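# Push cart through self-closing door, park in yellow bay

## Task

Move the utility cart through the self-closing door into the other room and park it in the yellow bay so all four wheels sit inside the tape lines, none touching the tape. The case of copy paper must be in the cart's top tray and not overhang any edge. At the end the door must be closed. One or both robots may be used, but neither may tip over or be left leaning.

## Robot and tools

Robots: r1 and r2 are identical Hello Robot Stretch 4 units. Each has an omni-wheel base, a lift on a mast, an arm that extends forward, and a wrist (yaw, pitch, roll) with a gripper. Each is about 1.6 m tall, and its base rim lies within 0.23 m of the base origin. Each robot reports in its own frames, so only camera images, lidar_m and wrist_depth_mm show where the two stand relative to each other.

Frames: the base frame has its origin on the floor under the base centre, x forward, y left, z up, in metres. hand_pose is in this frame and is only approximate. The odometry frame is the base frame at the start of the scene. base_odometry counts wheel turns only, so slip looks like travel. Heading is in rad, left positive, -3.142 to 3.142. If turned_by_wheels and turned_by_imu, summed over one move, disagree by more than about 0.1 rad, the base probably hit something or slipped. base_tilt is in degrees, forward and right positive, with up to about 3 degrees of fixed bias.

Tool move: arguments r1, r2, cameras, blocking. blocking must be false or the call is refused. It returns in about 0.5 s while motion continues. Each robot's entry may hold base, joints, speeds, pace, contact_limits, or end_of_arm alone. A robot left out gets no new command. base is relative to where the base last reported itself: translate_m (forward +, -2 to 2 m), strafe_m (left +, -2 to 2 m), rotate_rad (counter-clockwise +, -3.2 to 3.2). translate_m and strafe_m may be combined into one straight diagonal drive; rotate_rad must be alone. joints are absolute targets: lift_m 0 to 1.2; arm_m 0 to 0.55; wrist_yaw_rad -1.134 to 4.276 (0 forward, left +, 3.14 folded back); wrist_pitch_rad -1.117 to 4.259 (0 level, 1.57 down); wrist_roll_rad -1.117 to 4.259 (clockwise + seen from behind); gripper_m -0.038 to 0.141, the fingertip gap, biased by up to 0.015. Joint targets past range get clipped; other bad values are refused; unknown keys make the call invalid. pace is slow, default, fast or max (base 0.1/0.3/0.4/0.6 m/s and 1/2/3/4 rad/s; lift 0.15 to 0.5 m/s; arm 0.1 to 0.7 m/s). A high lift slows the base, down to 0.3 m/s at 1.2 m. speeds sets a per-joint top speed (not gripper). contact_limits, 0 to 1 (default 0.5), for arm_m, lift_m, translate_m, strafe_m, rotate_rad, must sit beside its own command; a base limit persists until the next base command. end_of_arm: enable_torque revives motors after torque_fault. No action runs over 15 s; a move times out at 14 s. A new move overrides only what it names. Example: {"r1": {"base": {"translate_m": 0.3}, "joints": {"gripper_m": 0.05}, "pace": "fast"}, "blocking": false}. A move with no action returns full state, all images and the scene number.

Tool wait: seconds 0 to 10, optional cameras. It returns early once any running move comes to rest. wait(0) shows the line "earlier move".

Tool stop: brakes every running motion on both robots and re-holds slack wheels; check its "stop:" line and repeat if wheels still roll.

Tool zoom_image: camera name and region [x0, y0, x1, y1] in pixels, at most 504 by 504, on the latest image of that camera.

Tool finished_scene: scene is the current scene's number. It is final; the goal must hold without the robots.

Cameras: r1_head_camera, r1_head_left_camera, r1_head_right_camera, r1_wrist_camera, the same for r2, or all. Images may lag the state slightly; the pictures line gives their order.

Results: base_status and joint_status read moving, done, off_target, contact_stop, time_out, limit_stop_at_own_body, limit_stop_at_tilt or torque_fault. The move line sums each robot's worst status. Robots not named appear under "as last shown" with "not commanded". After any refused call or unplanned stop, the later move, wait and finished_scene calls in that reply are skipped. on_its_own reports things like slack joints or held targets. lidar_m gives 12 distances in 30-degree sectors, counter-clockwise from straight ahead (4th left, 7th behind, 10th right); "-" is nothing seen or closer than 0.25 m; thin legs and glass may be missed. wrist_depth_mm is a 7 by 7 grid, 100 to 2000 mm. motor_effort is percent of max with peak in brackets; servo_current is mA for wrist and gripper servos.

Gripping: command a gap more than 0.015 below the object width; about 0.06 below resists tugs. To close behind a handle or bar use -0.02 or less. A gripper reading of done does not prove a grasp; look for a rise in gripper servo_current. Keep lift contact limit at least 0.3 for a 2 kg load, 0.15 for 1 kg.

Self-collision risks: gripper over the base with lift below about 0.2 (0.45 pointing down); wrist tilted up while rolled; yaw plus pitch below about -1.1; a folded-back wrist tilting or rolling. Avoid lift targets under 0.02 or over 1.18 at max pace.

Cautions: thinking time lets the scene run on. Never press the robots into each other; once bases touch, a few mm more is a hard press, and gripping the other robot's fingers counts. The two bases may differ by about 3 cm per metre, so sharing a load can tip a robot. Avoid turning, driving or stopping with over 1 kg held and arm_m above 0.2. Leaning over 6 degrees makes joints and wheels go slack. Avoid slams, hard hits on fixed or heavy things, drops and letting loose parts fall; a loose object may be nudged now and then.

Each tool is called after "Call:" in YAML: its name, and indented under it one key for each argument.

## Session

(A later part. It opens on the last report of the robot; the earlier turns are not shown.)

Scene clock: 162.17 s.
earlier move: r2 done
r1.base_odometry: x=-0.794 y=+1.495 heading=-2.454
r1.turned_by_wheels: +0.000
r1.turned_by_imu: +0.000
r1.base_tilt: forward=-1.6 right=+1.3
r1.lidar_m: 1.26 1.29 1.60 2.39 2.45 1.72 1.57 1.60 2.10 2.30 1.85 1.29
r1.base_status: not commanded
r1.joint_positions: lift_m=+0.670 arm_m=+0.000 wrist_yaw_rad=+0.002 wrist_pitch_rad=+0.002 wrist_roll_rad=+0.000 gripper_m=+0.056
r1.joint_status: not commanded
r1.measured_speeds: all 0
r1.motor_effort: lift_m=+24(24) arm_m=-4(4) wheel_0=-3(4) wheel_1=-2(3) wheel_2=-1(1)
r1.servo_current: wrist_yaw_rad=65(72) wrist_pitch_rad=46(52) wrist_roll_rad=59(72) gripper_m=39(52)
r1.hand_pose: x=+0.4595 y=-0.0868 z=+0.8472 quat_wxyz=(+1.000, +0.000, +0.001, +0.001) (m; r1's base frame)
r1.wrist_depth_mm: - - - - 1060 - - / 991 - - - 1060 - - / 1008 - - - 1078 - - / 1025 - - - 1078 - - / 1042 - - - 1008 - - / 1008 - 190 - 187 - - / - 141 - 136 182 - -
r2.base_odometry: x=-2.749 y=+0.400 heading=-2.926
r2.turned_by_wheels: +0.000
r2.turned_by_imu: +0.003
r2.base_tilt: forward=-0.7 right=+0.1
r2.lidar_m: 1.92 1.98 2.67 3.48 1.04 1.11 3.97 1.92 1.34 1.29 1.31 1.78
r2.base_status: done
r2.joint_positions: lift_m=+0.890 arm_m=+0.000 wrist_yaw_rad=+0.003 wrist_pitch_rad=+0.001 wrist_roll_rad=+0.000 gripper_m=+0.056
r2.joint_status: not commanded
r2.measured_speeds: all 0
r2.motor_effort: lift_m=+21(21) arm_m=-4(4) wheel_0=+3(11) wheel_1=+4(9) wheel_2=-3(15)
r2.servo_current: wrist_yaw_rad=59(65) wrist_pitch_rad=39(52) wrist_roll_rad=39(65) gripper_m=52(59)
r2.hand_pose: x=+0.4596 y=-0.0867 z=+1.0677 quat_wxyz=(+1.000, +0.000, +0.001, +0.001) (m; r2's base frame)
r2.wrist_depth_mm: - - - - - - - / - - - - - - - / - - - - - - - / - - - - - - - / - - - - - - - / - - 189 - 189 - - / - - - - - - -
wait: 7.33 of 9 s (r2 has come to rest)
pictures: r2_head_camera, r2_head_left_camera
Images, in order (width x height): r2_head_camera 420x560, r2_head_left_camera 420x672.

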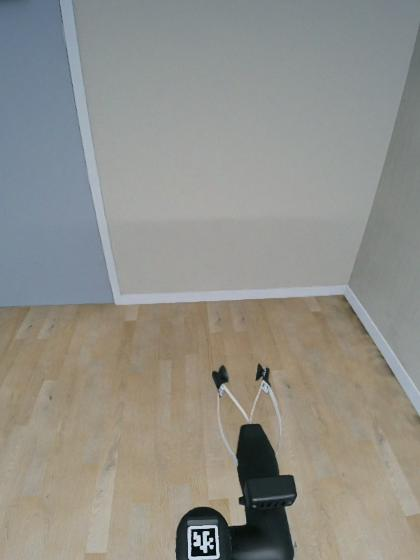

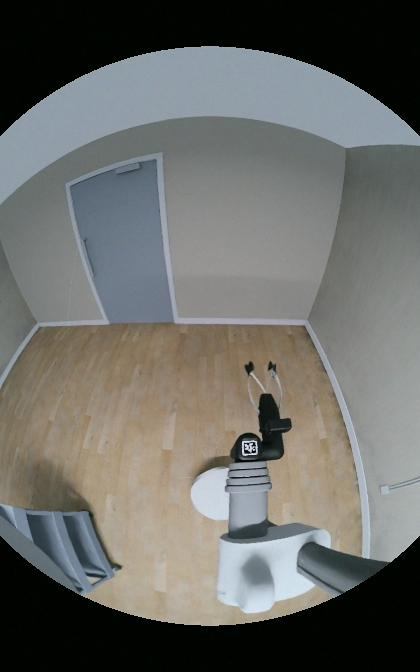

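Call:
move:
  blocking: false
  r2: {"base": {"translate_m": 0.55, "strafe_m": 0.9}}

Call:
wait:
  seconds: 6

Call:
move:
  blocking: false
  r2: {"base": {"strafe_m": 0.8}, "joints": {"gripper_m": 0.12}}

Call:
wait:
  seconds: 5
  cameras: ["r2_head_camera", "r2_wrist_camera"]

Scene clock: 172.23 s.
move: r2 moving
r1: as last shown
r1.lidar_m: 1.25 1.29 1.61 2.38 2.45 1.69 1.59 1.60 2.14 2.30 1.86 1.27
r1.motor_effort: lift_m=+24(24) arm_m=-4(4) wheel_0=-3(4) wheel_1=-2(2) wheel_2=-1(1)
r1.servo_current: wrist_yaw_rad=65(65) wrist_pitch_rad=39(52) wrist_roll_rad=33(59) gripper_m=39(46)
r1.wrist_depth_mm: - - - - 1098 - - / 1025 - - - 1060 - - / 1025 - - - 1060 - - / 1008 - - - 1078 - - / 1025 - - - 976 - - / 1042 - 190 - 187 - - / - 140 - 137 182 - -
r2.base_odometry: x=-2.760 y=+0.371 heading=-2.926
r2.turned_by_wheels: +0.000
r2.turned_by_imu: +0.000
r2.base_tilt: forward=-0.7 right=+0.1
r2.lidar_m: 1.92 1.97 2.67 3.43 1.04 1.09 3.98 1.93 1.34 1.31 1.34 1.83
r2.base_status: translate_m moving; strafe_m moving
r2.joint_positions: lift_m=+0.890 arm_m=+0.000 wrist_yaw_rad=+0.003 wrist_pitch_rad=+0.001 wrist_roll_rad=+0.000 gripper_m=+0.056
r2.joint_status: not commanded
r2.measured_speeds: translate_m=+0.064 strafe_m=+0.104 rotate_rad=-0.003 lift_m=+0.000 arm_m=+0.000 wrist_yaw_rad=+0.000 wrist_pitch_rad=+0.000 wrist_roll_rad=+0.000
r2.motor_effort: lift_m=+21(21) arm_m=-4(4) wheel_0=-5(11) wheel_1=+10(11) wheel_2=-9(10)
r2.servo_current: wrist_yaw_rad=39(59) wrist_pitch_rad=39(39) wrist_roll_rad=46(52) gripper_m=46(59)
r2.hand_pose: x=+0.4596 y=-0.0867 z=+1.0677 quat_wxyz=(+1.000, +0.000, +0.001, +0.001) (m; r2's base frame)
r2.wrist_depth_mm: - - - - - - - / - - - - - - - / - - - - - - - / - - - - - - - / - - - - - - - / - - 189 - 188 - - / - - - - - - -
pictures: none

Scene clock: 176.73 s.
earlier move: r2 done
r1.base_odometry: x=-0.794 y=+1.495 heading=-2.454
r1.turned_by_wheels: +0.000
r1.turned_by_imu: +0.000
r1.base_tilt: forward=-1.6 right=+1.3
r1.lidar_m: 1.26 1.29 1.61 2.39 2.43 1.69 1.58 1.60 2.14 2.28 1.85 1.29
r1.base_status: not commanded
r1.joint_positions: lift_m=+0.670 arm_m=+0.000 wrist_yaw_rad=+0.002 wrist_pitch_rad=+0.002 wrist_roll_rad=+0.000 gripper_m=+0.056
r1.joint_status: not commanded
r1.measured_speeds: all 0
r1.motor_effort: lift_m=+24(24) arm_m=-4(4) wheel_0=-3(4) wheel_1=-2(3) wheel_2=-1(1)
r1.servo_current: wrist_yaw_rad=65(78) wrist_pitch_rad=46(52) wrist_roll_rad=72(72) gripper_m=33(52)
r1.hand_pose: x=+0.4595 y=-0.0868 z=+0.8472 quat_wxyz=(+1.000, +0.000, +0.001, +0.001) (m; r1's base frame)
r1.wrist_depth_mm: - - - - 1060 - - / 1025 - - - 1042 - - / 1025 - - - 1060 - - / 1008 - - - 1078 - - / 1025 - - - 1008 - - / 1042 - 191 - 187 - - / - 140 - 137 182 - -
r2.base_odometry: x=-3.094 y=-0.596 heading=-2.926
r2.turned_by_wheels: +0.000
r2.turned_by_imu: +0.003
r2.base_tilt: forward=-0.7 right=+0.0
r2.lidar_m: 1.36 1.42 1.88 2.60 2.68 1.06 0.94 3.20 2.28 2.15 2.04 1.44
r2.base_status: done
r2.joint_positions: lift_m=+0.890 arm_m=+0.000 wrist_yaw_rad=+0.003 wrist_pitch_rad=+0.001 wrist_roll_rad=+0.000 gripper_m=+0.056
r2.joint_status: not commanded
r2.measured_speeds: all 0
r2.motor_effort: lift_m=+21(21) arm_m=-4(4) wheel_0=-3(12) wheel_1=+2(12) wheel_2=-4(11)
r2.servo_current: wrist_yaw_rad=46(72) wrist_pitch_rad=39(52) wrist_roll_rad=39(59) gripper_m=46(59)
r2.hand_pose: x=+0.4595 y=-0.0867 z=+1.0677 quat_wxyz=(+1.000, +0.000, +0.001, +0.001) (m; r2's base frame)
r2.wrist_depth_mm: - - - - - - - / - - - - - - - / - - - - - - - / 1138 - - - - - - / - - - - - - - / - - 189 - 188 - - / - - - - - - -
wait: 4.50 of 6 s (r2 has come to rest)
pictures: none

Scene clock: 177.23 s.
move: r2 moving
r1: as last shown
r1.lidar_m: 1.26 1.29 1.58 2.38 2.41 1.70 1.58 1.62 2.17 2.30 1.86 1.28
r1.motor_effort: lift_m=+24(24) arm_m=-4(4) wheel_0=-4(4) wheel_1=-2(2) wheel_2=-1(1)
r1.servo_current: wrist_yaw_rad=52(65) wrist_pitch_rad=39(46) wrist_roll_rad=39(72) gripper_m=39(46)
r1.wrist_depth_mm: - - - - 1060 - - / 1025 - - - 1060 - - / 1008 - - - 1078 - - / 1008 - - - 1060 - - / 1025 - - - 991 - - / 1025 - 190 - 187 - - / - 140 - 136 182 - -
r2.base_odometry: x=-3.086 y=-0.632 heading=-2.926
r2.turned_by_wheels: +0.000
r2.turned_by_imu: +0.000
r2.base_tilt: forward=-0.7 right=+0.1
r2.lidar_m: 1.35 1.41 1.91 2.56 2.64 1.10 0.94 3.24 2.32 2.20 2.01 1.43
r2.base_status: strafe_m moving
r2.joint_positions: lift_m=+0.890 arm_m=+0.000 wrist_yaw_rad=+0.003 wrist_pitch_rad=+0.001 wrist_roll_rad=+0.000 gripper_m=+0.075
r2.joint_status: gripper_m moving
r2.measured_speeds: translate_m=-0.001 strafe_m=+0.140 rotate_rad=+0.005 lift_m=+0.000 arm_m=+0.000 wrist_yaw_rad=+0.000 wrist_pitch_rad=+0.000 wrist_roll_rad=+0.000
r2.motor_effort: lift_m=+21(21) arm_m=-4(4) wheel_0=-9(11) wheel_1=+10(12) wheel_2=+0(3)
r2.servo_current: wrist_yaw_rad=46(59) wrist_pitch_rad=39(46) wrist_roll_rad=52(52) gripper_m=91(104)
r2.hand_pose: x=+0.4595 y=-0.0867 z=+1.0677 quat_wxyz=(+1.000, +0.000, +0.001, +0.001) (m; r2's base frame)
r2.wrist_depth_mm: 1098 - - - - - - / 1118 - - - - - - / - - - - - - - / - - - - - - - / - - - - - - - / - - 189 - 188 - - / - - - - - - -
pictures: none

Scene clock: 180.73 s.
earlier move: r2 done
r1.base_odometry: x=-0.794 y=+1.495 heading=-2.454
r1.turned_by_wheels: +0.000
r1.turned_by_imu: +0.000
r1.base_tilt: forward=-1.6 right=+1.3
r1.lidar_m: 1.27 1.30 1.57 2.39 2.43 1.69 1.57 1.61 2.16 2.30 1.82 1.27
r1.base_status: not commanded
r1.joint_positions: lift_m=+0.670 arm_m=+0.000 wrist_yaw_rad=+0.002 wrist_pitch_rad=+0.002 wrist_roll_rad=+0.000 gripper_m=+0.056
r1.joint_status: not commanded
r1.measured_speeds: all 0
r1.motor_effort: lift_m=+24(24) arm_m=-3(4) wheel_0=-4(4) wheel_1=-2(3) wheel_2=-1(1)
r1.servo_current: wrist_yaw_rad=39(72) wrist_pitch_rad=39(52) wrist_roll_rad=52(72) gripper_m=39(52)
r1.hand_pose: x=+0.4595 y=-0.0868 z=+0.8472 quat_wxyz=(+1.000, +0.000, +0.001, +0.001) (m; r1's base frame)
r1.wrist_depth_mm: - - - - 1042 - - / 1008 - - - 1078 - - / 1008 - - - 1078 - - / 1042 - - - 1060 - - / 1008 - - - 976 - - / 1025 - 190 - 187 - - / - 140 - 136 182 - -
r2.base_odometry: x=-2.923 y=-1.378 heading=-2.926
r2.turned_by_wheels: +0.000
r2.turned_by_imu: +0.001
r2.base_tilt: forward=-0.7 right=+0.1
r2.lidar_m: 1.27 1.40 1.87 1.80 1.86 2.48 1.18 1.13 3.11 2.94 1.98 1.42
r2.base_status: done
r2.joint_positions: lift_m=+0.890 arm_m=+0.000 wrist_yaw_rad=+0.003 wrist_pitch_rad=+0.001 wrist_roll_rad=+0.000 gripper_m=+0.120
r2.joint_status: all done
r2.measured_speeds: all 0
r2.motor_effort: lift_m=+21(21) arm_m=-4(4) wheel_0=-1(12) wheel_1=+1(12) wheel_2=+0(3)
r2.servo_current: wrist_yaw_rad=52(65) wrist_pitch_rad=46(46) wrist_roll_rad=39(59) gripper_m=46(104)
r2.hand_pose: x=+0.4595 y=-0.0867 z=+1.0677 quat_wxyz=(+1.000, +0.000, +0.001, +0.001) (m; r2's base frame)
r2.wrist_depth_mm: - - - - - - - / - - - - - - - / - - - - - - - / - - - - - - - / - - - - - - - / - 185 189 - 185 - - / - - - - - - -
wait: 3.50 of 5 s (r2 has come to rest)
pictures: r2_head_camera, r2_wrist_camera
Images, in order (width x height): r2_head_camera 420x560, r2_wrist_camera 616x392.

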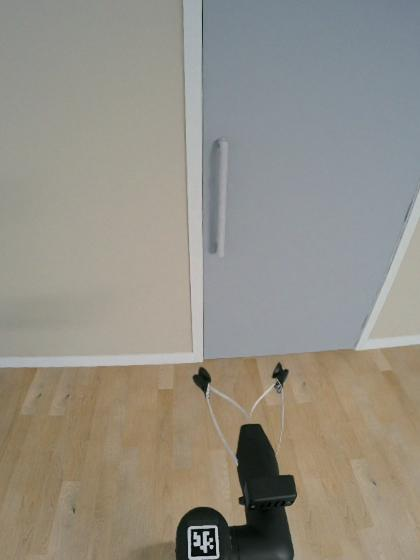

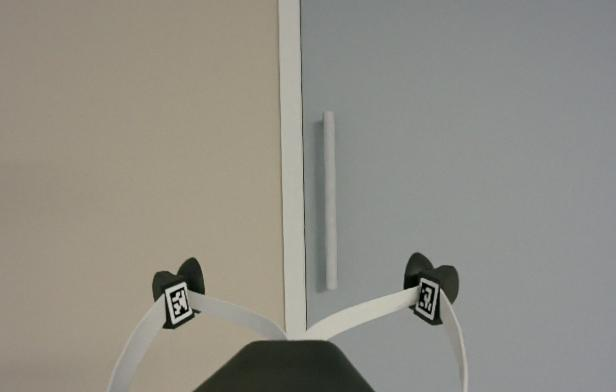

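Call:
move:
  blocking: false
  r2: {"base": {"rotate_rad": 0.055}}

Call:
wait:
  seconds: 1.5

Call:
move:
  blocking: false
  r2: {"base": {"strafe_m": -0.12, "translate_m": 0.35}}

Call:
wait:
  seconds: 4
  cameras: ["r2_head_camera", "r2_wrist_camera"]

Scene clock: 192.77 s.
move: r2 moving
r1: as last shown
r1.base_tilt: forward=-1.5 right=+1.3
r1.lidar_m: 1.25 1.31 1.59 2.40 2.44 1.69 1.58 1.61 2.15 2.31 1.83 1.28
r1.servo_current: wrist_yaw_rad=65(65) wrist_pitch_rad=39(46) wrist_roll_rad=52(59) gripper_m=39(46)
r1.wrist_depth_mm: - - - - 1078 - - / 1025 - - - 1060 - - / 1025 - - - 1078 - - / 1008 - - - 1078 - - / 1008 - - - 991 - - / 1025 - 190 - 187 - - / - 141 - 137 182 - -
r2.base_odometry: x=-2.923 y=-1.378 heading=-2.872
r2.turned_by_wheels: +0.054
r2.turned_by_imu: +0.053
r2.base_tilt: forward=-0.6 right=+0.0
r2.lidar_m: 1.27 1.42 1.87 1.78 1.89 2.64 1.18 1.13 3.06 2.96 1.86 1.39
r2.base_status: rotate_rad moving
r2.joint_positions: lift_m=+0.890 arm_m=+0.000 wrist_yaw_rad=+0.002 wrist_pitch_rad=+0.001 wrist_roll_rad=+0.000 gripper_m=+0.120
r2.joint_status: not commanded
r2.measured_speeds: all 0
r2.motor_effort: lift_m=+20(21) arm_m=-4(4) wheel_0=-4(8) wheel_1=-3(7) wheel_2=-5(8)
r2.servo_current: wrist_yaw_rad=46(52) wrist_pitch_rad=39(46) wrist_roll_rad=52(52) gripper_m=52(52)
r2.hand_pose: x=+0.4595 y=-0.0867 z=+1.0677 quat_wxyz=(+1.000, +0.000, +0.001, +0.001) (m; r2's base frame)
r2.wrist_depth_mm: - - - - - - - / - - - - - - - / - - - - - - - / - - - - - - - / - - - - 1025 - - / - 185 189 - 187 - - / - - - - - - -
pictures: none

Scene clock: 192.90 s.
earlier move: r2 done
r1.base_odometry: x=-0.794 y=+1.495 heading=-2.454
r1.turned_by_wheels: +0.000
r1.turned_by_imu: +0.000
r1.base_tilt: forward=-1.6 right=+1.3
r1.lidar_m: 1.27 1.29 1.60 2.39 2.44 1.68 1.57 1.63 2.16 2.30 1.83 1.25
r1.base_status: not commanded
r1.joint_positions: lift_m=+0.670 arm_m=+0.000 wrist_yaw_rad=+0.002 wrist_pitch_rad=+0.002 wrist_roll_rad=+0.000 gripper_m=+0.056
r1.joint_status: not commanded
r1.measured_speeds: all 0
r1.motor_effort: lift_m=+24(24) arm_m=-3(4) wheel_0=-3(4) wheel_1=-2(3) wheel_2=-1(1)
r1.servo_current: wrist_yaw_rad=52(65) wrist_pitch_rad=46(46) wrist_roll_rad=46(59) gripper_m=39(46)
r1.hand_pose: x=+0.4595 y=-0.0868 z=+0.8472 quat_wxyz=(+1.000, +0.000, +0.001, +0.001) (m; r1's base frame)
r1.wrist_depth_mm: - - - - 1078 - - / 1008 - - - 1078 - - / 1025 - - - 1060 - - / 1008 - - - 1060 - - / 1025 - - - 976 - - / 1025 - 190 - 187 - - / - 141 - 136 182 - -
r2.base_odometry: x=-2.923 y=-1.378 heading=-2.872
r2.turned_by_wheels: +0.000
r2.turned_by_imu: +0.000
r2.base_tilt: forward=-0.7 right=+0.1
r2.lidar_m: 1.27 1.39 1.84 1.79 1.87 2.64 1.15 1.14 3.04 2.96 1.88 1.40
r2.base_status: done
r2.joint_positions: lift_m=+0.890 arm_m=+0.000 wrist_yaw_rad=+0.002 wrist_pitch_rad=+0.001 wrist_roll_rad=+0.000 gripper_m=+0.120
r2.joint_status: not commanded
r2.measured_speeds: all 0
r2.motor_effort: lift_m=+20(21) arm_m=-4(4) wheel_0=-5(8) wheel_1=-3(7) wheel_2=-4(8)
r2.servo_current: wrist_yaw_rad=52(52) wrist_pitch_rad=39(46) wrist_roll_rad=46(52) gripper_m=52(52)
r2.hand_pose: x=+0.4595 y=-0.0867 z=+1.0677 quat_wxyz=(+1.000, +0.000, +0.001, +0.001) (m; r2's base frame)
r2.wrist_depth_mm: - - - - - - - / - - - - - - - / - - - - - - - / - - - - - - - / - - - - 1025 - - / - 186 189 - 187 - - / - - - - - - -
wait: 0.13 of 1.5 s (r2 has come to rest)
pictures: none

Scene clock: 193.40 s.
move: r2 moving
r1: as last shown
r1.base_tilt: forward=-1.6 right=+1.2
r1.lidar_m: 1.27 1.28 1.60 2.39 2.45 1.68 1.58 1.62 2.14 2.30 1.83 1.28
r1.motor_effort: lift_m=+24(24) arm_m=-4(4) wheel_0=-4(4) wheel_1=-2(3) wheel_2=-1(1)
r1.servo_current: wrist_yaw_rad=33(65) wrist_pitch_rad=46(46) wrist_roll_rad=59(65) gripper_m=39(46)
r1.wrist_depth_mm: - - - - 1060 - - / 1042 - - - 1060 - - / 1008 - - - 1042 - - / 1025 - - - 1060 - - / 1025 - - - 991 - - / 1025 - 190 - 188 - - / - 140 - 137 182 - -
r2.base_odometry: x=-2.956 y=-1.376 heading=-2.872
r2.turned_by_wheels: +0.000
r2.turned_by_imu: +0.000
r2.base_tilt: forward=-0.7 right=+0.1
r2.lidar_m: 1.27 1.36 1.85 1.79 1.89 2.65 1.17 1.15 3.04 2.94 1.81 1.36
r2.base_status: translate_m moving; strafe_m moving
r2.joint_positions: lift_m=+0.890 arm_m=+0.000 wrist_yaw_rad=+0.002 wrist_pitch_rad=+0.001 wrist_roll_rad=+0.000 gripper_m=+0.120
r2.joint_status: not commanded
r2.measured_speeds: translate_m=+0.121 strafe_m=-0.042 rotate_rad=-0.001 lift_m=+0.000 arm_m=+0.000 wrist_yaw_rad=+0.000 wrist_pitch_rad=+0.000 wrist_roll_rad=+0.000
r2.motor_effort: lift_m=+21(21) arm_m=-4(4) wheel_0=+10(12) wheel_1=+6(6) wheel_2=-13(14)
r2.servo_current: wrist_yaw_rad=46(59) wrist_pitch_rad=39(39) wrist_roll_rad=59(59) gripper_m=46(59)
r2.hand_pose: x=+0.4595 y=-0.0867 z=+1.0677 quat_wxyz=(+1.000, +0.000, +0.001, +0.001) (m; r2's base frame)
r2.wrist_depth_mm: - - - - - - - / - - - 1060 - - - / - - - 1078 - - - / - - - - - - - / - - - - - - - / - 185 189 - 185 - - / - - - - - - -
pictures: none

Scene clock: 195.57 s.
earlier move: r2 done
r1.base_odometry: x=-0.794 y=+1.495 heading=-2.454
r1.turned_by_wheels: +0.000
r1.turned_by_imu: +0.000
r1.base_tilt: forward=-1.6 right=+1.3
r1.lidar_m: 1.25 1.28 1.59 2.39 2.45 1.68 1.56 1.63 2.18 2.29 1.86 1.27
r1.base_status: not commanded
r1.joint_positions: lift_m=+0.670 arm_m=+0.000 wrist_yaw_rad=+0.002 wrist_pitch_rad=+0.002 wrist_roll_rad=+0.000 gripper_m=+0.056
r1.joint_status: not commanded
r1.measured_speeds: all 0
r1.motor_effort: lift_m=+24(24) arm_m=-4(4) wheel_0=-4(4) wheel_1=-2(3) wheel_2=-1(1)
r1.servo_current: wrist_yaw_rad=59(72) wrist_pitch_rad=46(52) wrist_roll_rad=39(72) gripper_m=46(52)
r1.hand_pose: x=+0.4595 y=-0.0868 z=+0.8472 quat_wxyz=(+1.000, +0.000, +0.001, +0.001) (m; r1's base frame)
r1.wrist_depth_mm: - - - - 1060 - - / 1025 - - - 1060 - - / 1008 - - - 1078 - - / 1008 - - - 1042 - - / 1025 - - - 991 - - / 1025 - 190 - 187 - - / - 141 - 137 182 - -
r2.base_odometry: x=-3.292 y=-1.355 heading=-2.872
r2.turned_by_wheels: +0.000
r2.turned_by_imu: +0.000
r2.base_tilt: forward=-0.7 right=+0.1
r2.lidar_m: 0.91 1.06 1.43 1.90 2.01 2.77 1.43 1.41 2.96 2.83 1.39 1.04
r2.base_status: done
r2.joint_positions: lift_m=+0.890 arm_m=+0.000 wrist_yaw_rad=+0.002 wrist_pitch_rad=+0.001 wrist_roll_rad=+0.000 gripper_m=+0.120
r2.joint_status: not commanded
r2.measured_speeds: all 0
r2.motor_effort: lift_m=+21(21) arm_m=-4(4) wheel_0=+3(12) wheel_1=+4(7) wheel_2=-4(14)
r2.servo_current: wrist_yaw_rad=46(65) wrist_pitch_rad=46(46) wrist_roll_rad=52(59) gripper_m=52(59)
r2.hand_pose: x=+0.4595 y=-0.0867 z=+1.0677 quat_wxyz=(+1.000, +0.000, +0.001, +0.001) (m; r2's base frame)
r2.wrist_depth_mm: - - - - - - - / - - - - - - - / - - - 768 - - - / - - - 768 - - - / - - - 768 - - - / - 185 189 163 185 - - / - - - - - - -
wait: 2.17 of 4 s (r2 has come to rest)
pictures: r2_head_camera, r2_wrist_camera
Images, in order (width x height): r2_head_camera 420x560, r2_wrist_camera 616x392.

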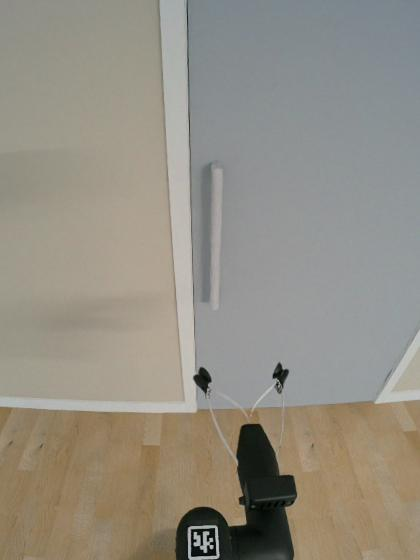

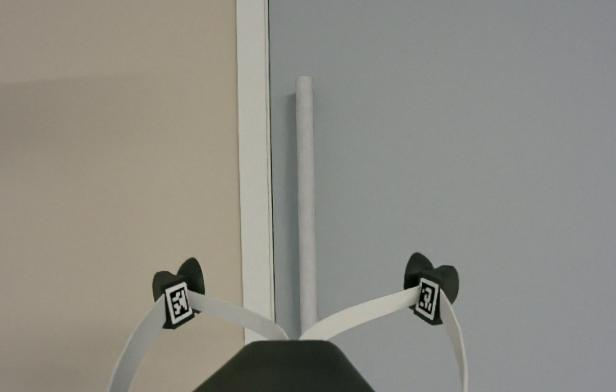

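Call:
move:
  blocking: false
  r2: {"base": {"translate_m": 0.34, "strafe_m": -0.01}, "joints": {"arm_m": 0.08}, "contact_limits": {"translate_m": 0.3, "arm_m": 0.3}}

Call:
wait:
  seconds: 4
  cameras: ["r2_head_camera", "r2_wrist_camera"]

Scene clock: 202.20 s.
move: r2 moving
r1: as last shown
r1.lidar_m: 1.26 1.29 1.59 2.38 2.44 1.69 1.58 1.61 2.13 2.29 1.81 1.28
r1.motor_effort: lift_m=+24(24) arm_m=-4(4) wheel_0=-3(4) wheel_1=-2(2) wheel_2=-1(1)
r1.servo_current: wrist_yaw_rad=52(59) wrist_pitch_rad=46(46) wrist_roll_rad=46(59) gripper_m=46(46)
r1.wrist_depth_mm: - - - - 1060 - - / 991 - - - 1060 - - / 1008 - - - 1060 - - / 1025 - - - 1060 - - / 1025 - - - 991 - - / 1042 - 190 - 187 - - / - 141 - 137 182 - -
r2.base_odometry: x=-3.322 y=-1.363 heading=-2.871
r2.turned_by_wheels: +0.000
r2.turned_by_imu: +0.001
r2.base_tilt: forward=-0.7 right=+0.1
r2.lidar_m: 0.88 1.02 1.43 1.90 1.96 2.80 1.44 1.45 2.95 2.83 1.35 0.99
r2.base_status: translate_m moving; strafe_m moving
r2.joint_positions: lift_m=+0.890 arm_m=+0.049 wrist_yaw_rad=+0.002 wrist_pitch_rad=+0.001 wrist_roll_rad=+0.000 gripper_m=+0.120
r2.joint_status: arm_m moving
r2.measured_speeds: translate_m=+0.121 strafe_m=-0.003 rotate_rad=-0.002 lift_m=+0.000 arm_m=+0.163 wrist_yaw_rad=+0.000 wrist_pitch_rad=+0.000 wrist_roll_rad=+0.000
r2.motor_effort: lift_m=+21(21) arm_m=+6(11) wheel_0=+13(13) wheel_1=+6(7) wheel_2=-12(13)
r2.servo_current: wrist_yaw_rad=46(59) wrist_pitch_rad=39(46) wrist_roll_rad=46(59) gripper_m=52(59)
r2.contact_limits: arm_m 0.3; translate_m 0.3
r2.hand_pose: x=+0.5087 y=-0.0867 z=+1.0677 quat_wxyz=(+1.000, +0.000, +0.001, +0.001) (m; r2's base frame)
r2.wrist_depth_mm: - - 691 - - - - / - - - - - - - / - - - 615 - - - / - - - 615 - - - / - - - 621 - - - / - 186 189 621 185 - - / - - - - - - -
pictures: none

Scene clock: 204.33 s.
earlier move: r2 done
r1.base_odometry: x=-0.794 y=+1.495 heading=-2.454
r1.turned_by_wheels: +0.000
r1.turned_by_imu: +0.000
r1.base_tilt: forward=-1.6 right=+1.3
r1.lidar_m: 1.25 1.30 1.59 2.38 2.46 1.69 1.58 1.62 2.12 2.29 1.81 1.29
r1.base_status: not commanded
r1.joint_positions: lift_m=+0.670 arm_m=+0.000 wrist_yaw_rad=+0.002 wrist_pitch_rad=+0.002 wrist_roll_rad=+0.000 gripper_m=+0.056
r1.joint_status: not commanded
r1.measured_speeds: all 0
r1.motor_effort: lift_m=+24(24) arm_m=-4(4) wheel_0=-3(4) wheel_1=-2(3) wheel_2=-1(1)
r1.servo_current: wrist_yaw_rad=52(72) wrist_pitch_rad=39(52) wrist_roll_rad=59(72) gripper_m=46(46)
r1.hand_pose: x=+0.4595 y=-0.0868 z=+0.8472 quat_wxyz=(+1.000, +0.000, +0.001, +0.001) (m; r1's base frame)
r1.wrist_depth_mm: - - - - 1060 - - / 1025 - - - 1042 - - / 1025 - - - 1060 - - / 1025 - - - 1060 - - / 1025 - - - 991 - - / 1025 - 190 - 188 - - / - 140 - 137 182 - -
r2.base_odometry: x=-3.622 y=-1.436 heading=-2.872
r2.turned_by_wheels: +0.000
r2.turned_by_imu: +0.000
r2.base_tilt: forward=-0.7 right=+0.1
r2.lidar_m: 0.60 0.70 0.98 1.89 2.01 2.76 1.74 1.74 2.95 2.36 0.93 0.69
r2.base_status: done
r2.joint_positions: lift_m=+0.890 arm_m=+0.080 wrist_yaw_rad=+0.002 wrist_pitch_rad=+0.001 wrist_roll_rad=+0.000 gripper_m=+0.120
r2.joint_status: all done
r2.measured_speeds: all 0
r2.motor_effort: lift_m=+21(21) arm_m=+7(11) wheel_0=+1(13) wheel_1=+2(8) wheel_2=-4(15)
r2.servo_current: wrist_yaw_rad=46(65) wrist_pitch_rad=46(46) wrist_roll_rad=46(59) gripper_m=46(59)
r2.contact_limits: arm_m 0.3; translate_m 0.3
r2.hand_pose: x=+0.5393 y=-0.0867 z=+1.0677 quat_wxyz=(+1.000, +0.000, +0.001, +0.001) (m; r2's base frame)
r2.wrist_depth_mm: 359 342 345 340 336 330 327 / 362 343 347 343 340 334 329 / 362 345 351 345 342 336 330 / 366 359 353 347 343 336 336 / 368 364 355 347 345 340 336 / 373 364 274 351 345 340 338 / 373 368 351 - 347 345 338
wait: 2.13 of 4 s (r2 has come to rest)
pictures: r2_head_camera, r2_wrist_camera
Images, in order (width x height): r2_head_camera 420x560, r2_wrist_camera 616x392.

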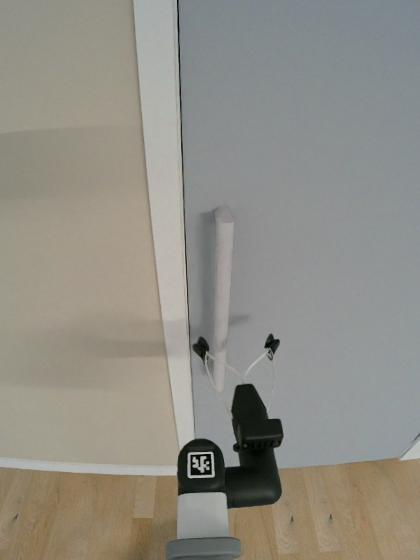

